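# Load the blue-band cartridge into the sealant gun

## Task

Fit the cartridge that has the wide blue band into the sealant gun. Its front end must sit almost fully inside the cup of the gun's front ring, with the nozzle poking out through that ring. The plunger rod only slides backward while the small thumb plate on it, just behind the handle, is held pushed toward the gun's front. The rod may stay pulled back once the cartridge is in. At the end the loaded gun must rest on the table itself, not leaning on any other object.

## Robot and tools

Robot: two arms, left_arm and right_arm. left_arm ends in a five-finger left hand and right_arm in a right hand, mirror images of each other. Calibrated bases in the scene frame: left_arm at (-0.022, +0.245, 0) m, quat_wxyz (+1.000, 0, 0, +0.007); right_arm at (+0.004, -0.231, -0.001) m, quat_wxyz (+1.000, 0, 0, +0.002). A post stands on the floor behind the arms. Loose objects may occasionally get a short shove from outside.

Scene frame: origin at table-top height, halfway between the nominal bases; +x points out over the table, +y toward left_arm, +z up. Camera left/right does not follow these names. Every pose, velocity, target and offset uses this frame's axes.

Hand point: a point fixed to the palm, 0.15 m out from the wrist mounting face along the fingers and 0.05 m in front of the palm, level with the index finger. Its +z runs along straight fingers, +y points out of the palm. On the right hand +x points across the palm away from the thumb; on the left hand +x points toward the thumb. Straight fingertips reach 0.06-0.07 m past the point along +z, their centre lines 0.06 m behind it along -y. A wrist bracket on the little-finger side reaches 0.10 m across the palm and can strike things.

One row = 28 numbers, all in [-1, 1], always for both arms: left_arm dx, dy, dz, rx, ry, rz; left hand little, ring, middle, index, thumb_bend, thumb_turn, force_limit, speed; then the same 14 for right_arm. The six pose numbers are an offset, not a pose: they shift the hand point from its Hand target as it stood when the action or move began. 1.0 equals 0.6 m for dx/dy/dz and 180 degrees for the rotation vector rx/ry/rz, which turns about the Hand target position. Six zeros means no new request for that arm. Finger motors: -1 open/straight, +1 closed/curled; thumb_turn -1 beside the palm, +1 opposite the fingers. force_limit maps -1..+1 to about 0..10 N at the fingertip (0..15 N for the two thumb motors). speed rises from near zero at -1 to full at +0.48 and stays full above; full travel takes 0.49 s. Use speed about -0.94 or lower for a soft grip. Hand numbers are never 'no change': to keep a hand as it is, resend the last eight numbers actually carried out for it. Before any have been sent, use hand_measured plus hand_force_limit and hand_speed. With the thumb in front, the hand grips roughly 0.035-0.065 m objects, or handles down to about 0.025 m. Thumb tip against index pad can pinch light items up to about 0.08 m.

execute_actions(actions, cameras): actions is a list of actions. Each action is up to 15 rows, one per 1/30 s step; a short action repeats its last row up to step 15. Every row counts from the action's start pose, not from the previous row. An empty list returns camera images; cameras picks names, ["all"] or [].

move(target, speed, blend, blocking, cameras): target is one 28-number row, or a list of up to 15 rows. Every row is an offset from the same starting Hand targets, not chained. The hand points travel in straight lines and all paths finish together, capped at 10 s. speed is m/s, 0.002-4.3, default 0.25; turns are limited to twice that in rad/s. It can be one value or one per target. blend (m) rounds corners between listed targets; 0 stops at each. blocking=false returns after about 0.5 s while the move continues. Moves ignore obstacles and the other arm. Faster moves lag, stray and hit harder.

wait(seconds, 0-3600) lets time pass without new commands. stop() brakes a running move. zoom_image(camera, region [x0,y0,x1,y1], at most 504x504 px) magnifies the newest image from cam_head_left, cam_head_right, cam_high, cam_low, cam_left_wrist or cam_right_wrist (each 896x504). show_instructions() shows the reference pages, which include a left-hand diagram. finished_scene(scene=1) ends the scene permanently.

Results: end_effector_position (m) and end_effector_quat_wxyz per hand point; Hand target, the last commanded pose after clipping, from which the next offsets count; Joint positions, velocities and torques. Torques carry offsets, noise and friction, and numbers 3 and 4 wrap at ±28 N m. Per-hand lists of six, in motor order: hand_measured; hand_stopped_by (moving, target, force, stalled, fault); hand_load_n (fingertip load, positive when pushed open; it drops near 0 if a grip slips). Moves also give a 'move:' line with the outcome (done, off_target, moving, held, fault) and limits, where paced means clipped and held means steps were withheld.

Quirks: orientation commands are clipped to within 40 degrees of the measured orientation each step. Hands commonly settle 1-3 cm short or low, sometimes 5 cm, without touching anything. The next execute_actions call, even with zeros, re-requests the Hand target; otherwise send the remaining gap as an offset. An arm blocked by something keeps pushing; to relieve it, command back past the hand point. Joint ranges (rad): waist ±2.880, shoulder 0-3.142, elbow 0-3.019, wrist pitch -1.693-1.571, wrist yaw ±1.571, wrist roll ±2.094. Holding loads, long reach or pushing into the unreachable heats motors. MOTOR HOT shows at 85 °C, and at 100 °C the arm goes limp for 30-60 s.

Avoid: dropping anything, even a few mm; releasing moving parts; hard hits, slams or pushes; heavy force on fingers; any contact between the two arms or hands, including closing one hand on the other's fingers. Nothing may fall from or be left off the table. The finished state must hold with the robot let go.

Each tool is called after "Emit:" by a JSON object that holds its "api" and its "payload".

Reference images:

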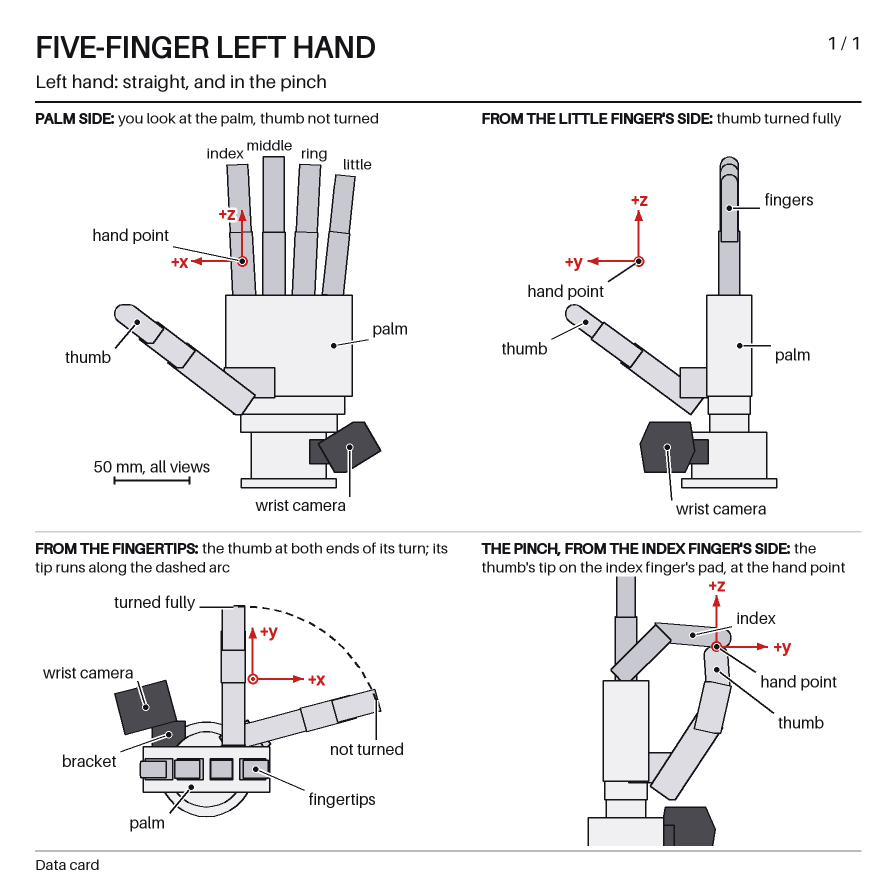

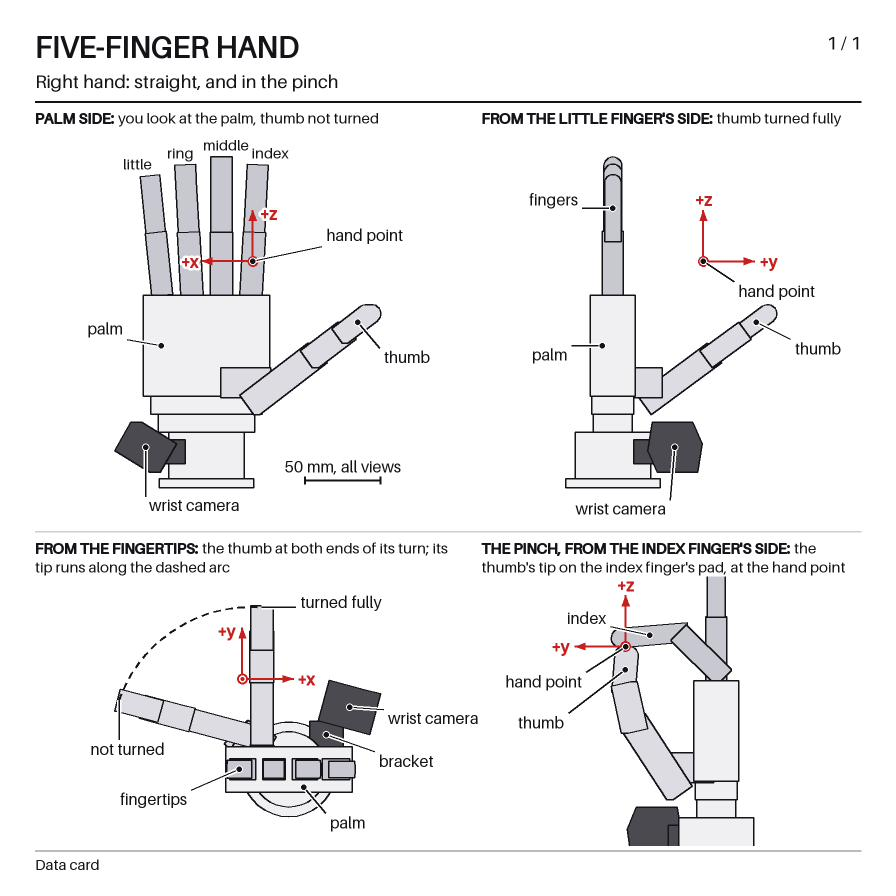

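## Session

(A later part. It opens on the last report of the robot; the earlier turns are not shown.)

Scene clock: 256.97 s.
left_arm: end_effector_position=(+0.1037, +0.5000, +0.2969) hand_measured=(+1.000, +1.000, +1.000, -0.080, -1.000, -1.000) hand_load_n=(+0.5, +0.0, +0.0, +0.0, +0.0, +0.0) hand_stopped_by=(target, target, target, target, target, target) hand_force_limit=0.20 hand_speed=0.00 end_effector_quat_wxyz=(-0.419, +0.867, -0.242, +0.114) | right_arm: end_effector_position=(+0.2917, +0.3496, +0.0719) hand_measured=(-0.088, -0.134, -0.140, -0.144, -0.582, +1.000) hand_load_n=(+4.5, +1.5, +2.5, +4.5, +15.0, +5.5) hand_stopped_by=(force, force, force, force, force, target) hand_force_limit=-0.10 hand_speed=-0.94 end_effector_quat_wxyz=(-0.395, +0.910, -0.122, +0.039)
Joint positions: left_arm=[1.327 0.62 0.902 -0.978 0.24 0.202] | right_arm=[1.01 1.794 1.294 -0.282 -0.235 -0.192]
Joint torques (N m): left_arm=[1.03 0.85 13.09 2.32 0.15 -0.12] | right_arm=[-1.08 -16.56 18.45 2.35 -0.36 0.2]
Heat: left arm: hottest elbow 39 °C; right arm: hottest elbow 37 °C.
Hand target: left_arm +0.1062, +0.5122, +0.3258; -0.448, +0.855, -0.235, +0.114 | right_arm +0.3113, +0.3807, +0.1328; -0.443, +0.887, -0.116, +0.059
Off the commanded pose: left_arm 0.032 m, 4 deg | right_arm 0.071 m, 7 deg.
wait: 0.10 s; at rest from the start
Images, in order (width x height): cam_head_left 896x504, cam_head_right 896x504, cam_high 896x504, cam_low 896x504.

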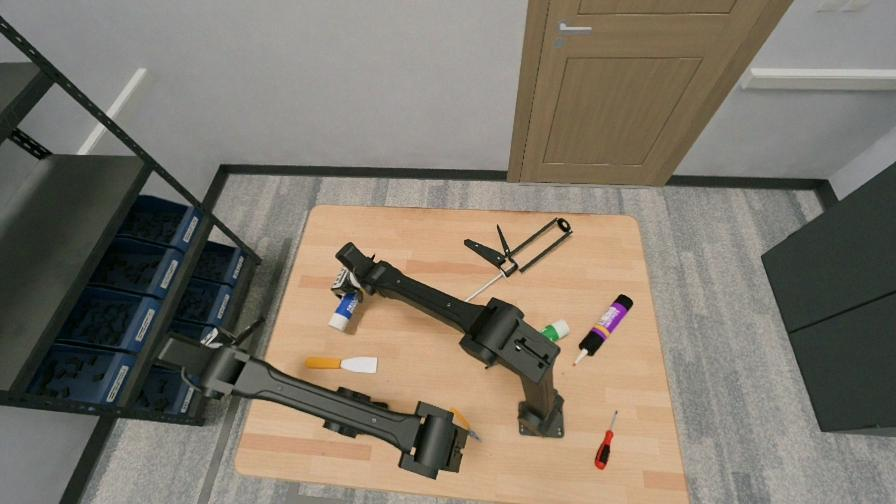

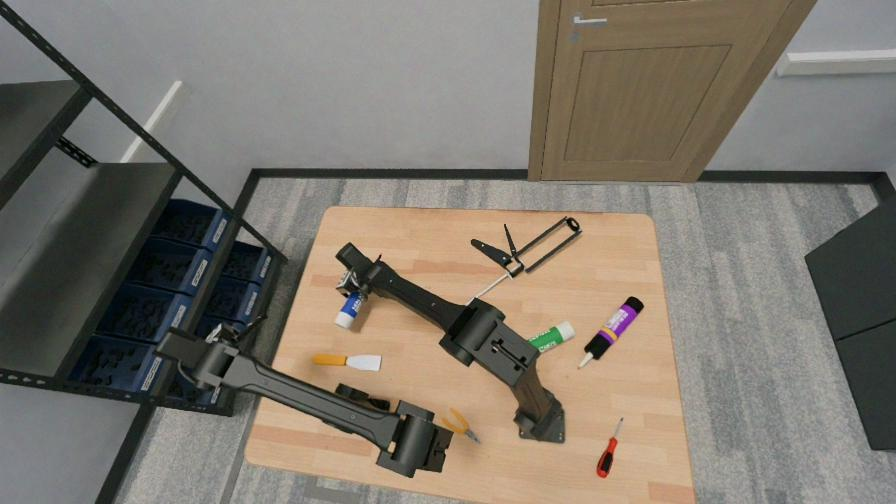

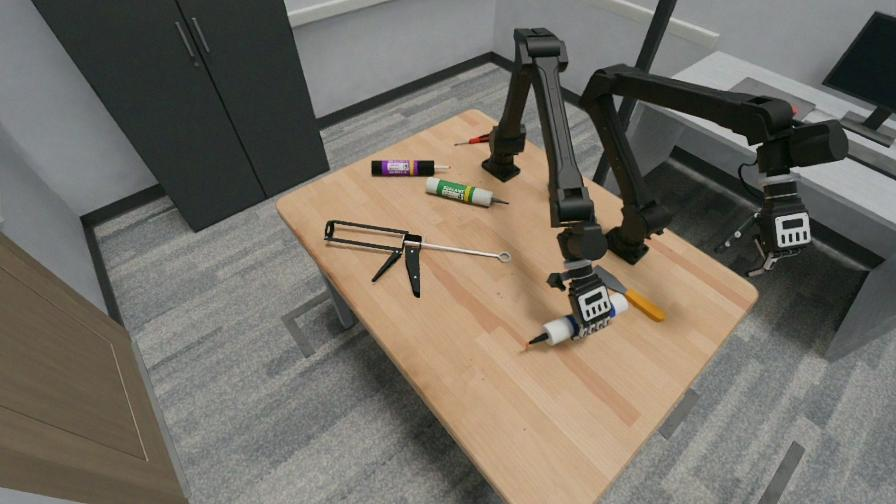

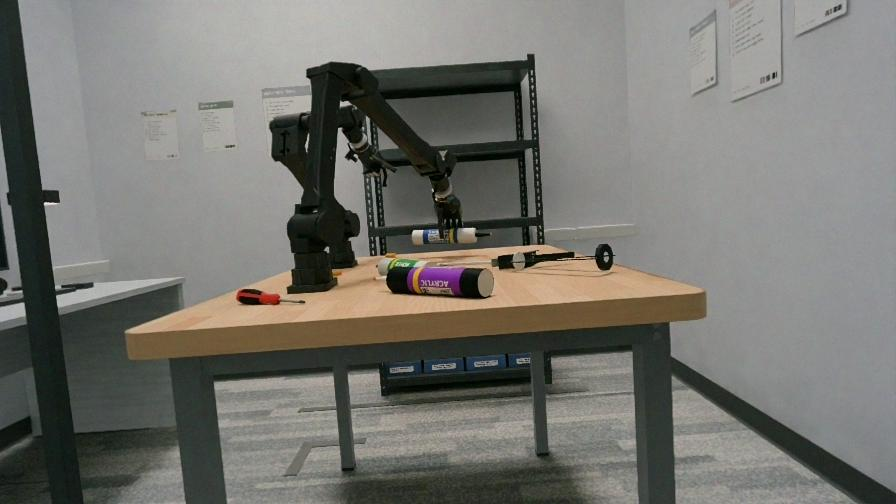

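Emit:
{"api": "move", "payload": {"target": [[0,0,0,0,0,0,1,1,1,-0.08,-1,-1,0.2,0,0.03,-0.1,0.112,0,0,-0.03,-0.05,-0.1,-0.1,-0.1,-0.3,1,-0.1,-0.94],[0,0,0,0,0,0,1,1,1,-0.08,-1,-1,0.2,0,0.231,-0.901,0.112,0,0,-0.211,-0.05,-0.1,-0.1,-0.1,-0.3,1,-0.1,-0.94]], "speed": 0.15, "blend": [0.03,0], "cameras": ["cam_low","cam_head_left","cam_head_right","cam_right_wrist","cam_high"]}}

Scene clock: 262.10 s.
left_arm: end_effector_position=(+0.1037, +0.5000, +0.2969) hand_measured=(+1.000, +1.000, +1.000, -0.080, -1.000, -1.000) hand_load_n=(+0.0, +0.0, +0.0, +0.0, +0.0, +0.0) hand_stopped_by=(target, target, target, target, target, target) hand_force_limit=0.20 hand_speed=0.00 end_effector_quat_wxyz=(-0.419, +0.867, -0.242, +0.114) | right_arm: end_effector_position=(+0.4380, -0.1583, +0.1792) hand_measured=(-0.088, -0.134, -0.140, -0.144, -0.582, +1.000) hand_load_n=(+4.0, +1.5, +2.5, +4.0, +15.0, +5.5) hand_stopped_by=(force, force, force, force, force, target) hand_force_limit=-0.10 hand_speed=-0.94 end_effector_quat_wxyz=(-0.390, +0.805, -0.408, +0.182)
Joint positions: left_arm=[1.327 0.62 0.902 -0.978 0.24 0.202] | right_arm=[-0.066 1.198 0.921 -0.548 -0.541 -0.478]
Joint torques (N m): left_arm=[1.55 -0.09 13.11 2.26 0.15 -0.13] | right_arm=[-1.26 -6.65 15.31 2.13 -0.83 0.09]
Heat: left arm: hottest elbow 39 °C; right arm: hottest elbow 37 °C.
Hand target: left_arm +0.1062, +0.5122, +0.3258; -0.448, +0.855, -0.235, +0.114 | right_arm +0.4500, -0.1599, +0.2002; -0.400, +0.801, -0.398, +0.200
Off the commanded pose: left_arm 0.032 m, 4 deg | right_arm 0.024 m, 3 deg.
move: off_target (right_arm)
Images, in order (width x height): cam_head_left 896x504, cam_head_right 896x504, cam_high 896x504, cam_low 896x504, cam_right_wrist 896x504.

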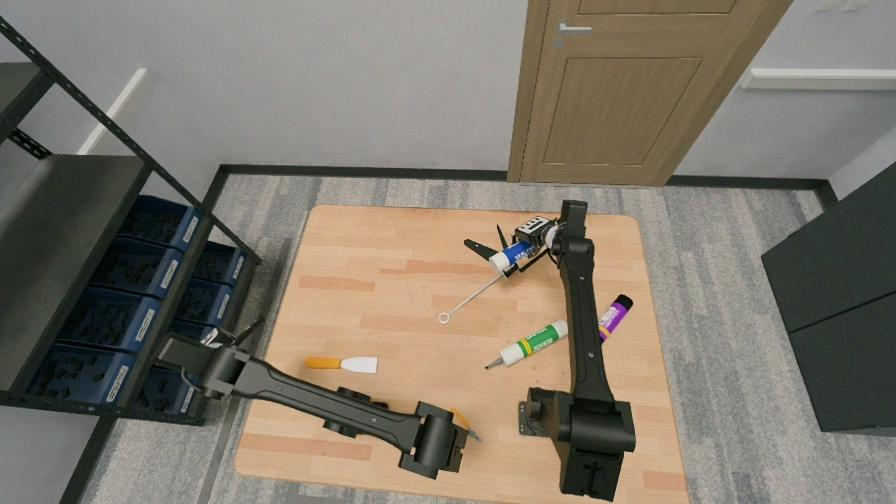

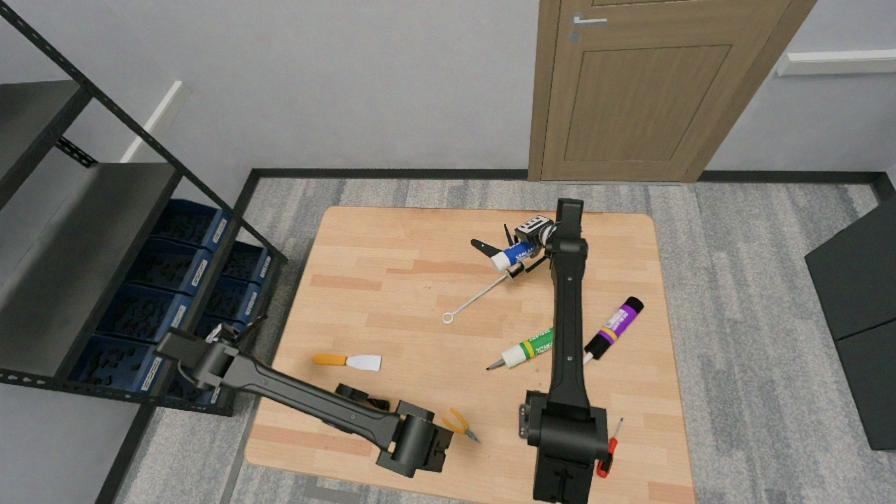

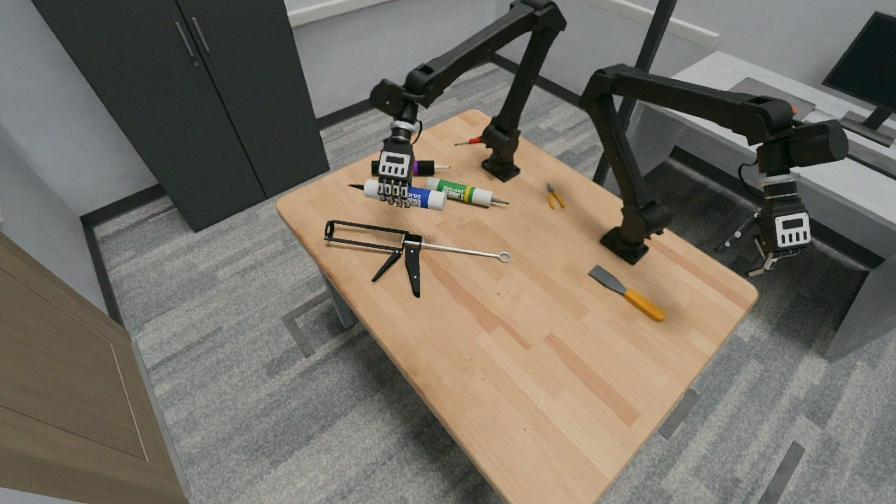

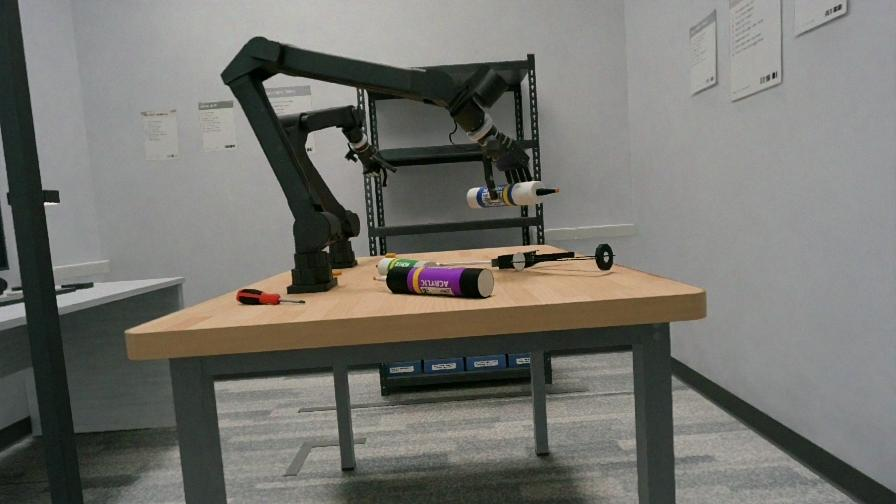

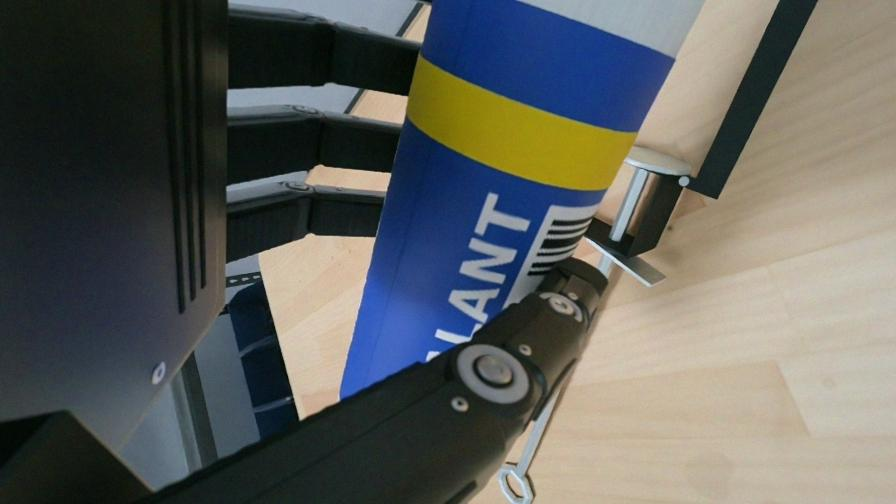

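Emit:
{"api": "zoom_image", "payload": {"camera": "cam_head_left", "region": [460, 190, 600, 290]}}

Emit:
{"api": "zoom_image", "payload": {"camera": "cam_head_right", "region": [460, 190, 600, 290]}}

Emit:
{"api": "zoom_image", "payload": {"camera": "cam_high", "region": [310, 150, 460, 260]}}

Emit:
{"api": "zoom_image", "payload": {"camera": "cam_low", "region": [450, 130, 640, 290]}}

Scaled by 3.600 from the camera's image (finer frame: 1280x720).

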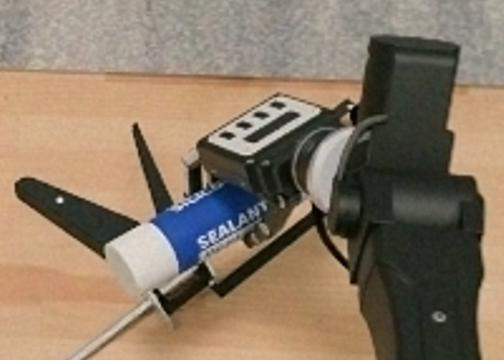

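Scaled by 3.600 from the camera's image (finer frame: 1280x720).

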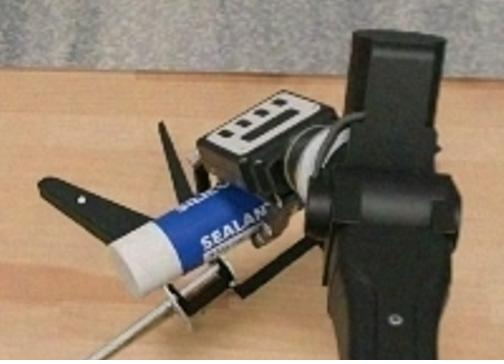

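Scaled by 3.360 from the camera's image (finer frame: 1280x720).

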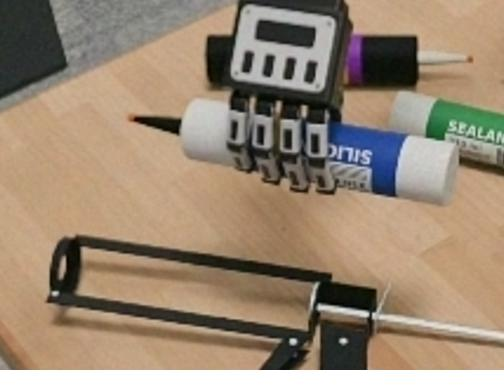

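Scaled by 2.653 from the camera's image (finer frame: 1280x720).

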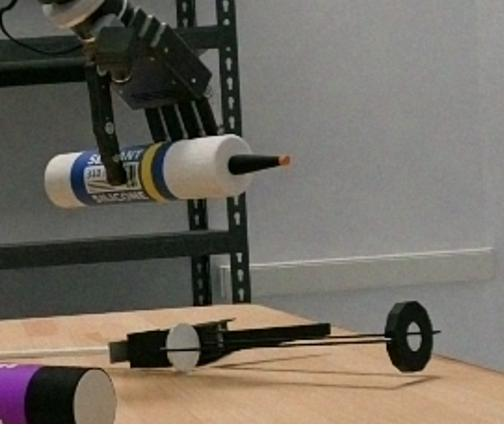

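Emit:
{"api": "zoom_image", "payload": {"camera": "cam_low", "region": [580, 235, 640, 280]}}

Emit:
{"api": "zoom_image", "payload": {"camera": "cam_high", "region": [310, 210, 370, 255]}}

Emit:
{"api": "zoom_image", "payload": {"camera": "cam_high", "region": [385, 225, 445, 270]}}

Scaled by 8.400 from the camera's image (finer frame: 1280x720).

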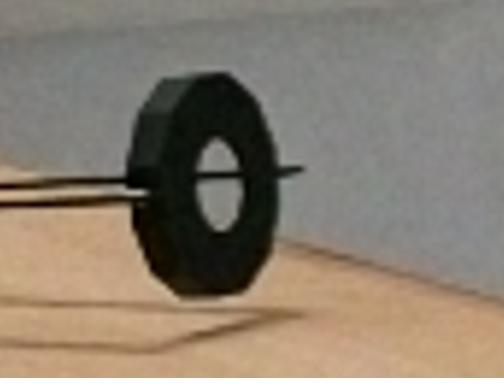

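Scaled by 8.400 from the camera's image (finer frame: 1280x720).

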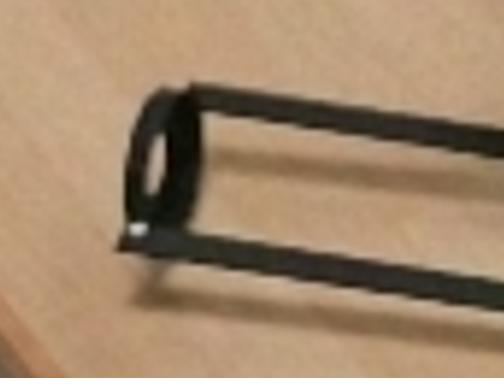

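Scaled by 8.400 from the camera's image (finer frame: 1280x720).

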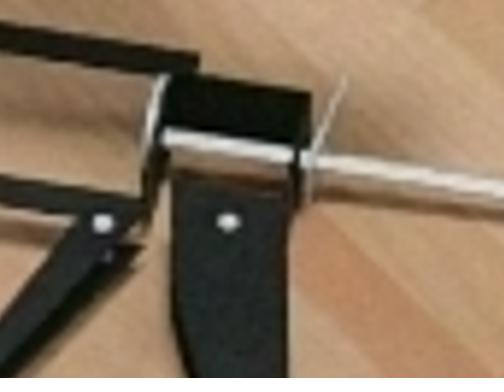

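Emit:
{"api": "move", "payload": {"target": [[0,0,0,0,0,0,1,1,1,-0.08,-1,-1,0.2,0,-0.067,0.508,-0.05,0,0,0,-0.05,-0.1,-0.1,-0.1,-0.3,1,-0.1,-0.94],[0,0,0,0,0,0,1,1,1,-0.08,-1,-1,0.2,0,-0.067,0.508,-0.25,0,0,0,-0.05,-0.1,-0.1,-0.1,-0.3,1,-0.1,-0.94]], "speed": 0.15, "blend": [0.02,0], "cameras": ["cam_low","cam_head_left","cam_right_wrist","cam_high"]}}

Emit:
{"api": "zoom_image", "payload": {"camera": "cam_low", "region": [430, 150, 600, 280]}}

Scene clock: 271.17 s.
left_arm: end_effector_position=(+0.1037, +0.5000, +0.2969) hand_measured=(+1.000, +1.000, +1.000, -0.080, -1.000, -1.000) hand_load_n=(+0.0, +0.0, +0.0, +0.0, +0.0, +0.0) hand_stopped_by=(target, target, target, target, target, target) hand_force_limit=0.20 hand_speed=0.00 end_effector_quat_wxyz=(-0.419, +0.867, -0.242, +0.114) | right_arm: end_effector_position=(+0.4010, +0.1314, +0.0298) hand_measured=(-0.088, -0.134, -0.140, -0.144, -0.582, +1.000) hand_load_n=(+4.0, +1.5, +2.5, +4.5, +15.0, +5.5) hand_stopped_by=(force, force, force, force, force, target) hand_force_limit=-0.10 hand_speed=-0.94 end_effector_quat_wxyz=(-0.372, +0.817, -0.397, +0.193)
Joint positions: left_arm=[1.327 0.62 0.902 -0.978 0.24 0.202] | right_arm=[0.695 1.568 0.828 0.032 0.045 0.013]
Joint torques (N m): left_arm=[0.97 0.38 12.97 2.3 0.13 -0.12] | right_arm=[-0.26 -10.93 11.04 3.74 -0.05 0.32]
Heat: left arm: hottest elbow 39 °C; right arm: hottest elbow 37 °C.
Hand target: left_arm +0.1062, +0.5122, +0.3258; -0.448, +0.855, -0.235, +0.114 | right_arm +0.4097, +0.1450, +0.0501; -0.400, +0.801, -0.398, +0.200
Off the commanded pose: left_arm 0.032 m, 4 deg | right_arm 0.026 m, 4 deg.
move: off_target (right_arm)
Images, in order (width x height): cam_head_left 896x504, cam_high 896x504, cam_low 896x504, cam_right_wrist 896x504.

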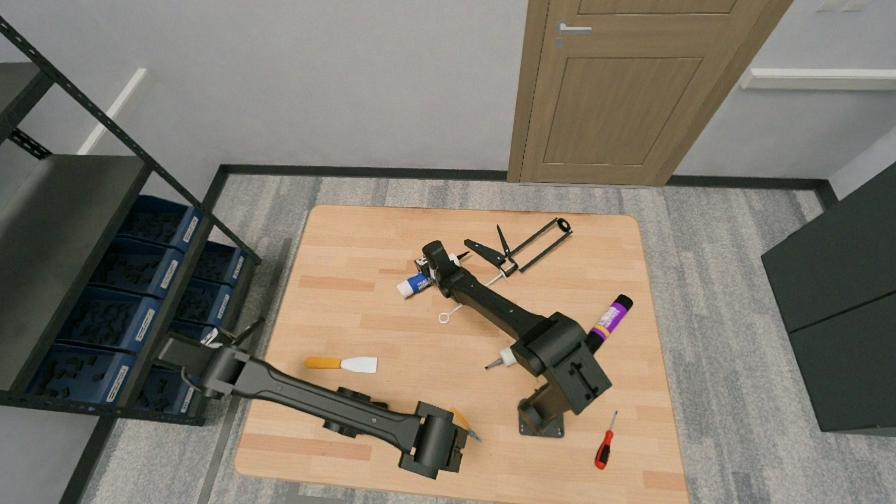

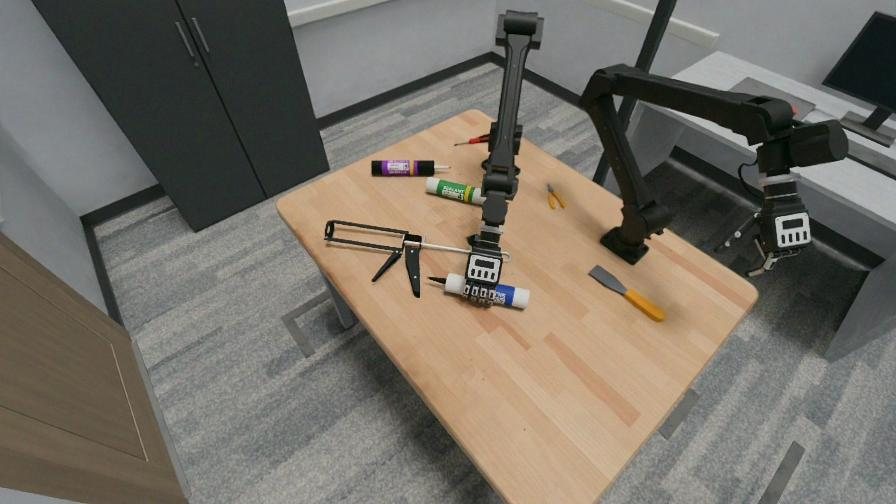

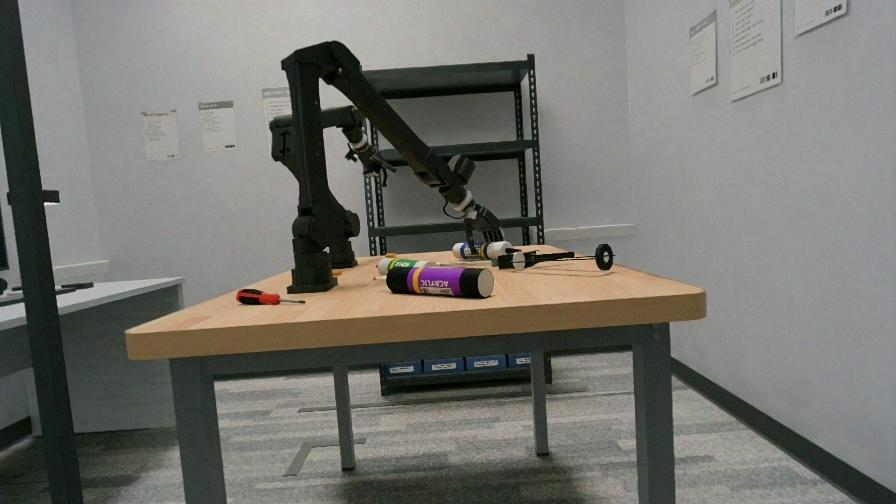

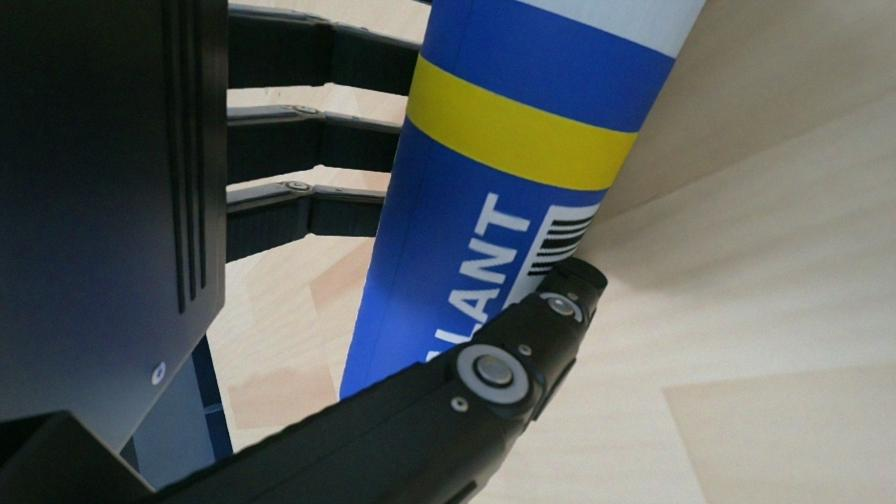

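Scaled by 2.965 from the camera's image (finer frame: 1280x720).

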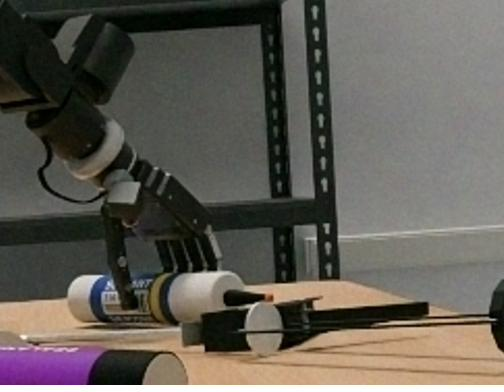

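Emit:
{"api": "move", "payload": {"target": [0,0,0,0,0,0,1,1,1,-0.08,-1,-1,0.2,0,0,-0.01,-0.035,0,0,0,-0.05,-0.1,-0.1,-0.1,-0.3,1,-0.1,-0.94], "speed": 0.05, "cameras": ["cam_low"]}}

Emit:
{"api": "zoom_image", "payload": {"camera": "cam_low", "region": [430, 200, 540, 280]}}

Scene clock: 273.60 s.
left_arm: end_effector_position=(+0.1037, +0.5000, +0.2969) hand_measured=(+1.000, +1.000, +1.000, -0.080, -1.000, -1.000) hand_load_n=(+0.0, +0.0, +0.0, +0.0, +0.0, +0.0) hand_stopped_by=(target, target, target, target, target, target) hand_force_limit=0.20 hand_speed=0.00 end_effector_quat_wxyz=(-0.419, +0.867, -0.242, +0.114) | right_arm: end_effector_position=(+0.4043, +0.1350, +0.0241) hand_measured=(-0.088, -0.134, -0.140, -0.144, -0.582, +1.000) hand_load_n=(+4.0, +1.5, +2.5, +4.0, +15.0, +4.5) hand_stopped_by=(force, force, force, force, force, target) hand_force_limit=-0.10 hand_speed=-0.94 end_effector_quat_wxyz=(-0.386, +0.810, -0.395, +0.197)
Joint positions: left_arm=[1.327 0.62 0.902 -0.978 0.24 0.202] | right_arm=[0.695 1.587 0.811 0.101 0.042 0.015]
Joint torques (N m): left_arm=[0.91 0.09 13.24 2.4 0.17 -0.11] | right_arm=[-1.14 -9.82 9.68 3.64 -0.22 0.24]
Heat: left arm: hottest elbow 40 °C; right arm: hottest elbow 37 °C.
Hand target: left_arm +0.1062, +0.5122, +0.3258; -0.448, +0.855, -0.235, +0.114 | right_arm +0.4096, +0.1389, +0.0290; -0.400, +0.801, -0.398, +0.200
Off the commanded pose: left_arm 0.032 m, 4 deg | right_arm 0.008 m, 2 deg.
move: done

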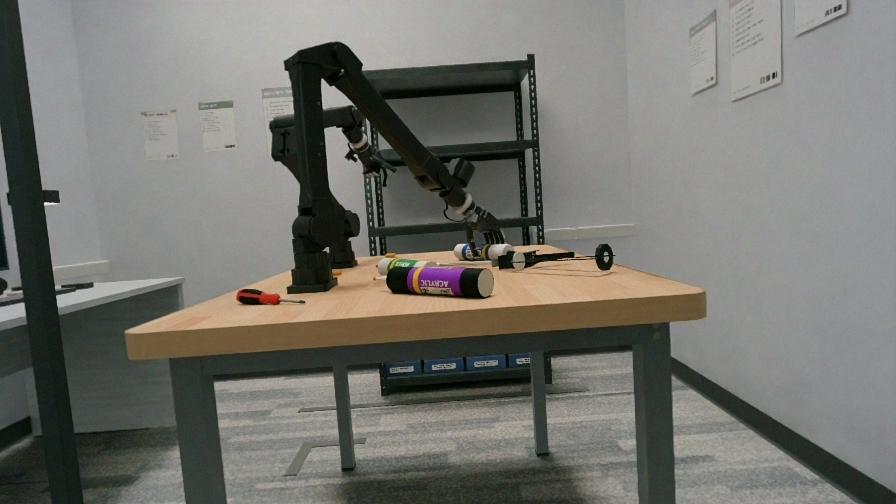

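Scaled by 4.582 from the camera's image (finer frame: 1280x720).

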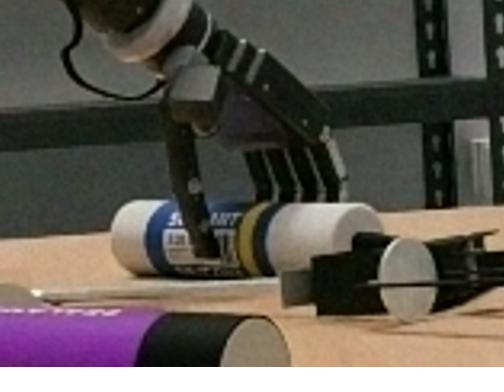

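Emit:
{"api": "move", "payload": {"target": [0,0,0,0,0,0,1,1,1,-0.08,-1,-1,0.2,0,0,0,-0.02,0,0,0,-0.05,-0.1,-0.1,-0.1,-0.3,1,-0.1,-0.94], "speed": 0.05}}

Scene clock: 274.57 s.
left_arm: end_effector_position=(+0.1037, +0.5000, +0.2969) hand_measured=(+1.000, +1.000, +1.000, -0.080, -1.000, -1.000) hand_load_n=(+0.0, +0.0, +0.0, +0.0, +0.0, +0.0) hand_stopped_by=(target, target, target, target, target, target) hand_force_limit=0.20 hand_speed=0.00 end_effector_quat_wxyz=(-0.419, +0.867, -0.242, +0.114) | right_arm: end_effector_position=(+0.4089, +0.1390, +0.0235) hand_measured=(-0.088, -0.134, -0.140, -0.144, -0.582, +1.000) hand_load_n=(+4.0, +1.5, +2.5, +4.0, +15.0, +4.5) hand_stopped_by=(force, force, force, force, force, target) hand_force_limit=-0.10 hand_speed=-0.94 end_effector_quat_wxyz=(-0.398, +0.804, -0.392, +0.202)
Joint positions: left_arm=[1.327 0.62 0.902 -0.978 0.24 0.202] | right_arm=[0.695 1.599 0.806 0.147 0.042 0.015]
Joint torques (N m): left_arm=[1.55 -0.09 13.07 2.35 0.13 -0.18] | right_arm=[-1.08 -8.82 9.06 3.36 -0.21 0.24]
Heat: left arm: hottest elbow 40 °C; right arm: hottest elbow 37 °C.
Hand target: left_arm +0.1062, +0.5122, +0.3258; -0.448, +0.855, -0.235, +0.114 | right_arm +0.4095, +0.1390, +0.0170; -0.400, +0.801, -0.398, +0.200
Off the commanded pose: left_arm 0.032 m, 4 deg | right_arm 0.007 m, 1 deg.
move: done

Emit:
{"api": "move", "payload": {"target": [0,0,0,0,0,0,1,1,1,-0.08,-1,-1,0.2,0,0,0,0,0,0,0,-0.45,-0.45,-0.45,-0.45,-0.75,1,-0.1,-0.7], "speed": 0.05, "cameras": ["cam_low","cam_head_left","cam_right_wrist"]}}

Emit:
{"api": "zoom_image", "payload": {"camera": "cam_low", "region": [430, 200, 540, 280]}}

Emit:
{"api": "zoom_image", "payload": {"camera": "cam_head_left", "region": [380, 220, 480, 310]}}

Scene clock: 275.47 s.
left_arm: end_effector_position=(+0.1037, +0.5000, +0.2969) hand_measured=(+1.000, +1.000, +1.000, -0.080, -1.000, -1.000) hand_load_n=(+0.0, +0.0, +0.0, +0.0, +0.0, +0.0) hand_stopped_by=(target, target, target, target, target, target) hand_force_limit=0.20 hand_speed=0.00 end_effector_quat_wxyz=(-0.419, +0.867, -0.242, +0.114) | right_arm: end_effector_position=(+0.4100, +0.1402, +0.0249) hand_measured=(-0.450, -0.450, -0.450, -0.450, -0.750, +1.000) hand_load_n=(+0.0, +0.0, +0.0, +0.0, +0.0, +0.0) hand_stopped_by=(target, target, target, target, target, target) hand_force_limit=-0.10 hand_speed=-0.70 end_effector_quat_wxyz=(-0.401, +0.803, -0.392, +0.203)
Joint positions: left_arm=[1.327 0.62 0.902 -0.978 0.24 0.202] | right_arm=[0.695 1.599 0.806 0.154 0.041 0.016]
Joint torques (N m): left_arm=[1.32 0.32 12.9 2.48 0.11 -0.13] | right_arm=[-1.14 -8.88 9.09 3.07 -0.18 0.24]
Heat: left arm: hottest elbow 40 °C; right arm: hottest elbow 37 °C.
Hand target: left_arm +0.1062, +0.5122, +0.3258; -0.448, +0.855, -0.235, +0.114 | right_arm +0.4096, +0.1390, +0.0171; -0.400, +0.801, -0.398, +0.200
Off the commanded pose: left_arm 0.032 m, 4 deg | right_arm 0.008 m, 1 deg.
move: done
Images, in order (width x height): cam_head_left 896x504, cam_low 896x504, cam_right_wrist 896x504.

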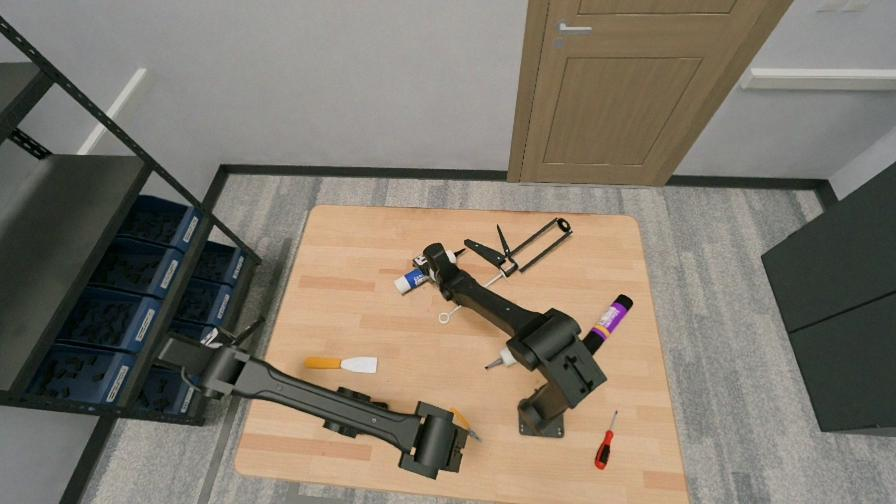

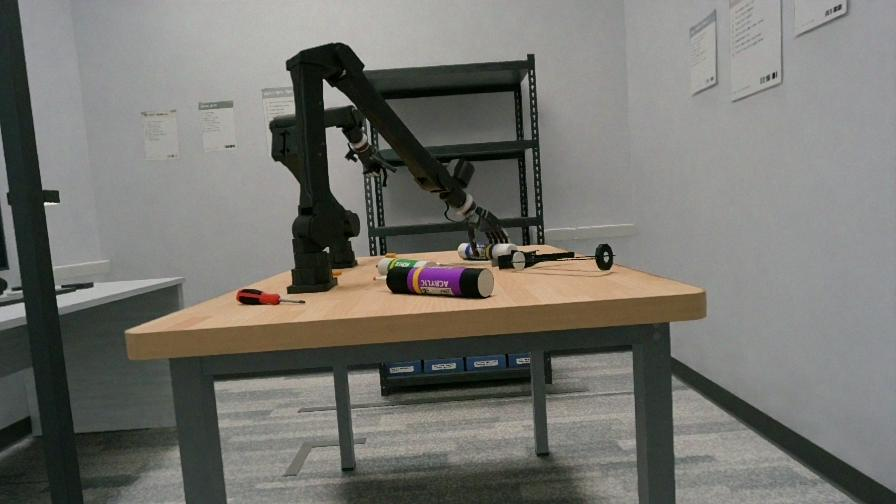

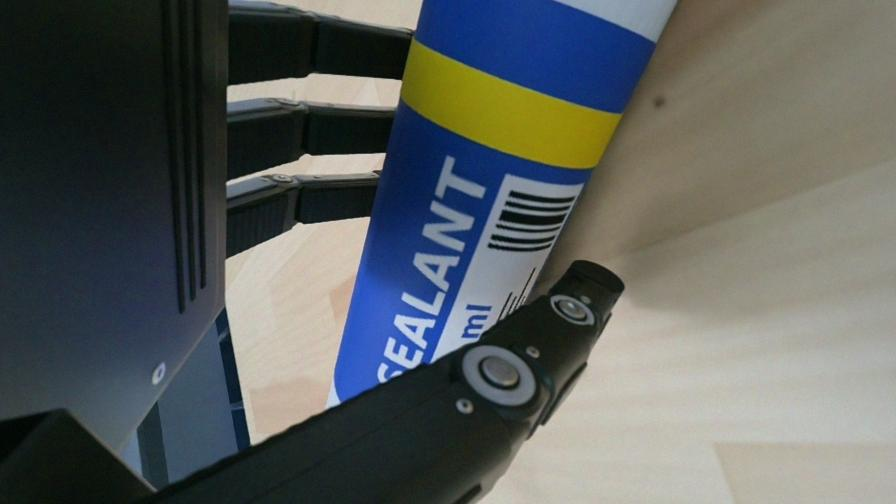

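Scaled by 4.582 from the camera's image (finer frame: 1280x720).

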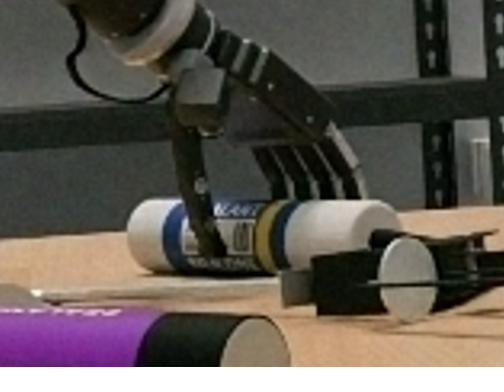

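Scaled by 5.040 from the camera's image (finer frame: 1280x720).

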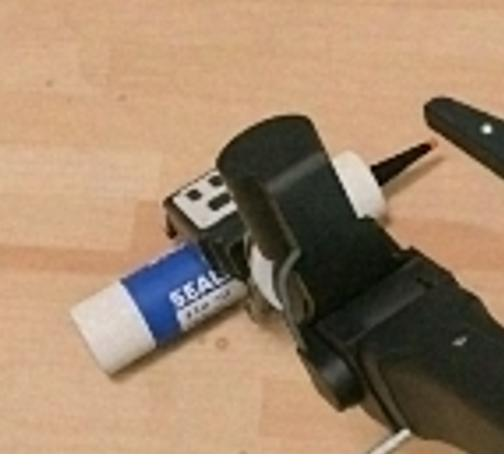

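Emit:
{"api": "move", "payload": {"target": [[0,0,0,0,0,0,1,1,1,-0.08,-1,-1,0.2,0,0,0,0.09,0,0,0,-0.5,-0.5,-0.5,-0.5,-0.8,1,-0.1,-0.5],[0,0,0,0,0,0,1,1,1,-0.08,-1,-1,0.2,0,0,0,0.012,0,0,0,-0.5,-0.5,-0.5,-0.5,-0.8,1,-0.1,-0.5]], "speed": 0.08, "cameras": ["cam_low","cam_head_left","cam_right_wrist"]}}

Emit:
{"api": "zoom_image", "payload": {"camera": "cam_low", "region": [430, 200, 540, 280]}}

Emit:
{"api": "zoom_image", "payload": {"camera": "cam_head_left", "region": [380, 220, 480, 310]}}

Scene clock: 278.13 s.
left_arm: end_effector_position=(+0.1037, +0.5000, +0.2969) hand_measured=(+1.000, +1.000, +1.000, -0.080, -1.000, -1.000) hand_load_n=(+0.0, +0.0, +0.0, +0.0, +0.0, +0.0) hand_stopped_by=(target, target, target, target, target, target) hand_force_limit=0.20 hand_speed=0.00 end_effector_quat_wxyz=(-0.419, +0.867, -0.242, +0.114) | right_arm: end_effector_position=(+0.4077, +0.1383, +0.0293) hand_measured=(-0.500, -0.500, -0.500, -0.500, -0.800, +1.000) hand_load_n=(+0.0, -0.5, +0.0, +0.0, +0.0, +0.0) hand_stopped_by=(target, target, target, target, target, target) hand_force_limit=-0.10 hand_speed=-0.50 end_effector_quat_wxyz=(-0.399, +0.804, -0.392, +0.202)
Joint positions: left_arm=[1.327 0.62 0.902 -0.978 0.24 0.202] | right_arm=[0.695 1.583 0.806 0.132 0.041 0.016]
Joint torques (N m): left_arm=[1.67 0.09 13.22 2.4 0.12 -0.15] | right_arm=[-1.08 -8.7 9.73 3.1 -0.18 0.23]
Heat: left arm: hottest elbow 40 °C; right arm: hottest elbow 37 °C.
Hand target: left_arm +0.1062, +0.5122, +0.3258; -0.448, +0.855, -0.235, +0.114 | right_arm +0.4096, +0.1390, +0.0243; -0.400, +0.801, -0.398, +0.200
Off the commanded pose: left_arm 0.032 m, 4 deg | right_arm 0.005 m, 1 deg.
move: done
Images, in order (width x height): cam_head_left 896x504, cam_low 896x504, cam_right_wrist 896x504.

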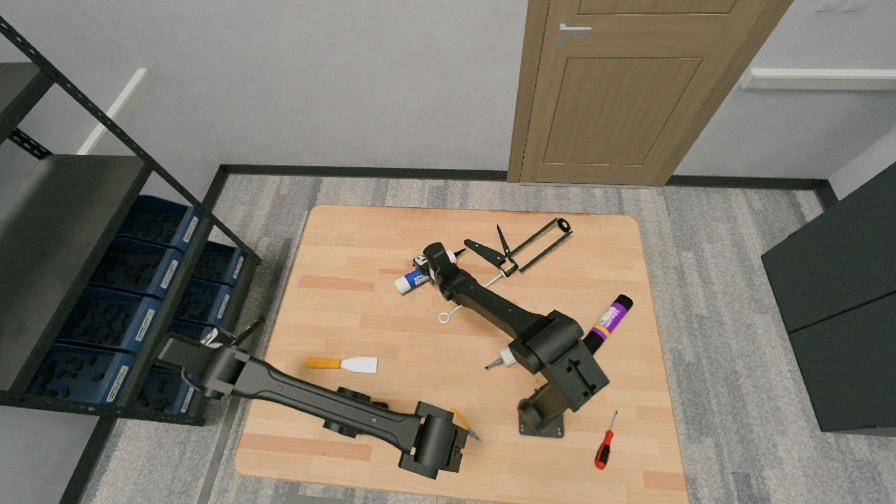

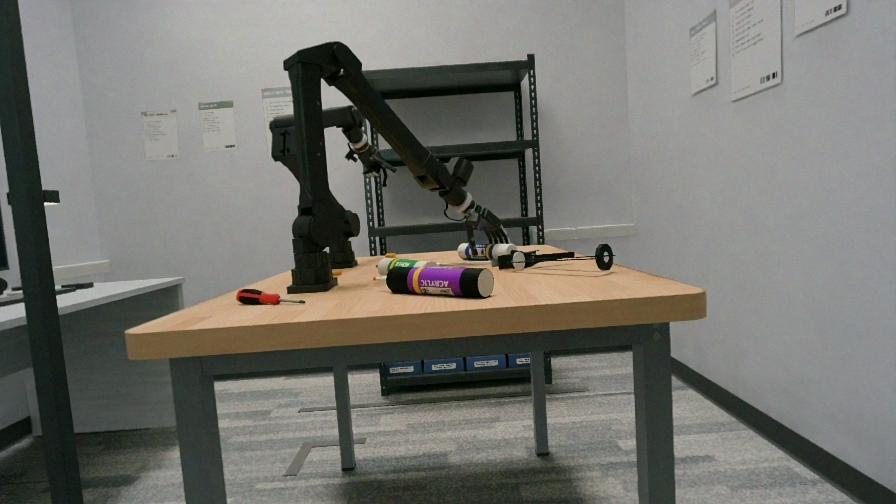

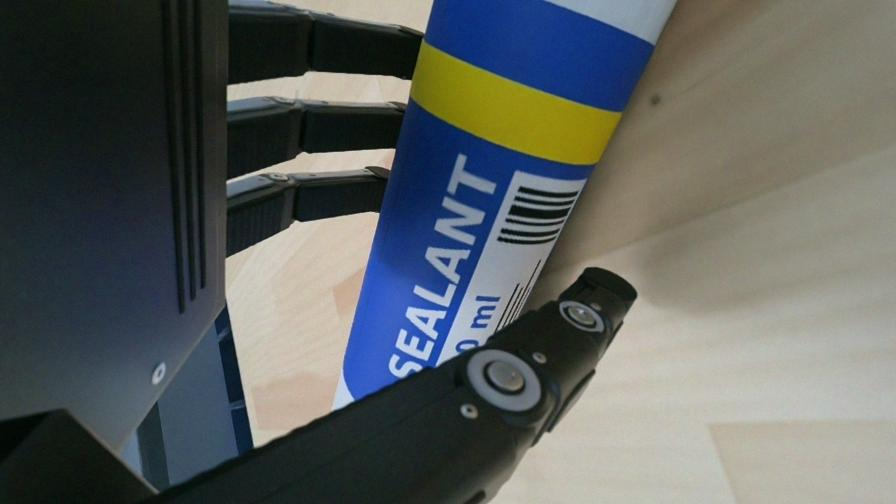

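Scaled by 4.582 from the camera's image (finer frame: 1280x720).

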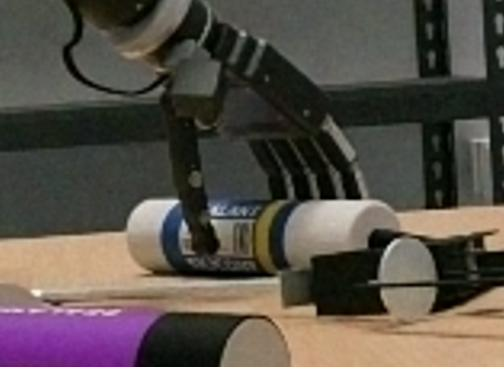

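Scaled by 5.040 from the camera's image (finer frame: 1280x720).

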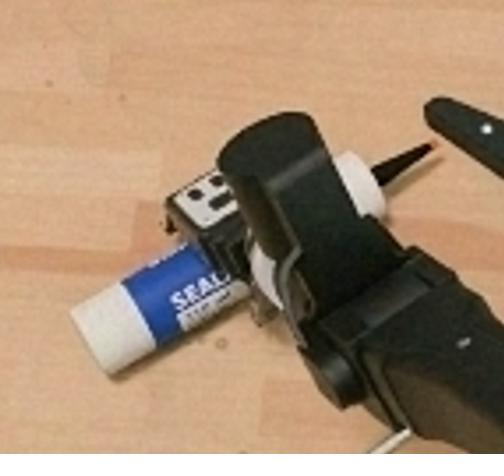

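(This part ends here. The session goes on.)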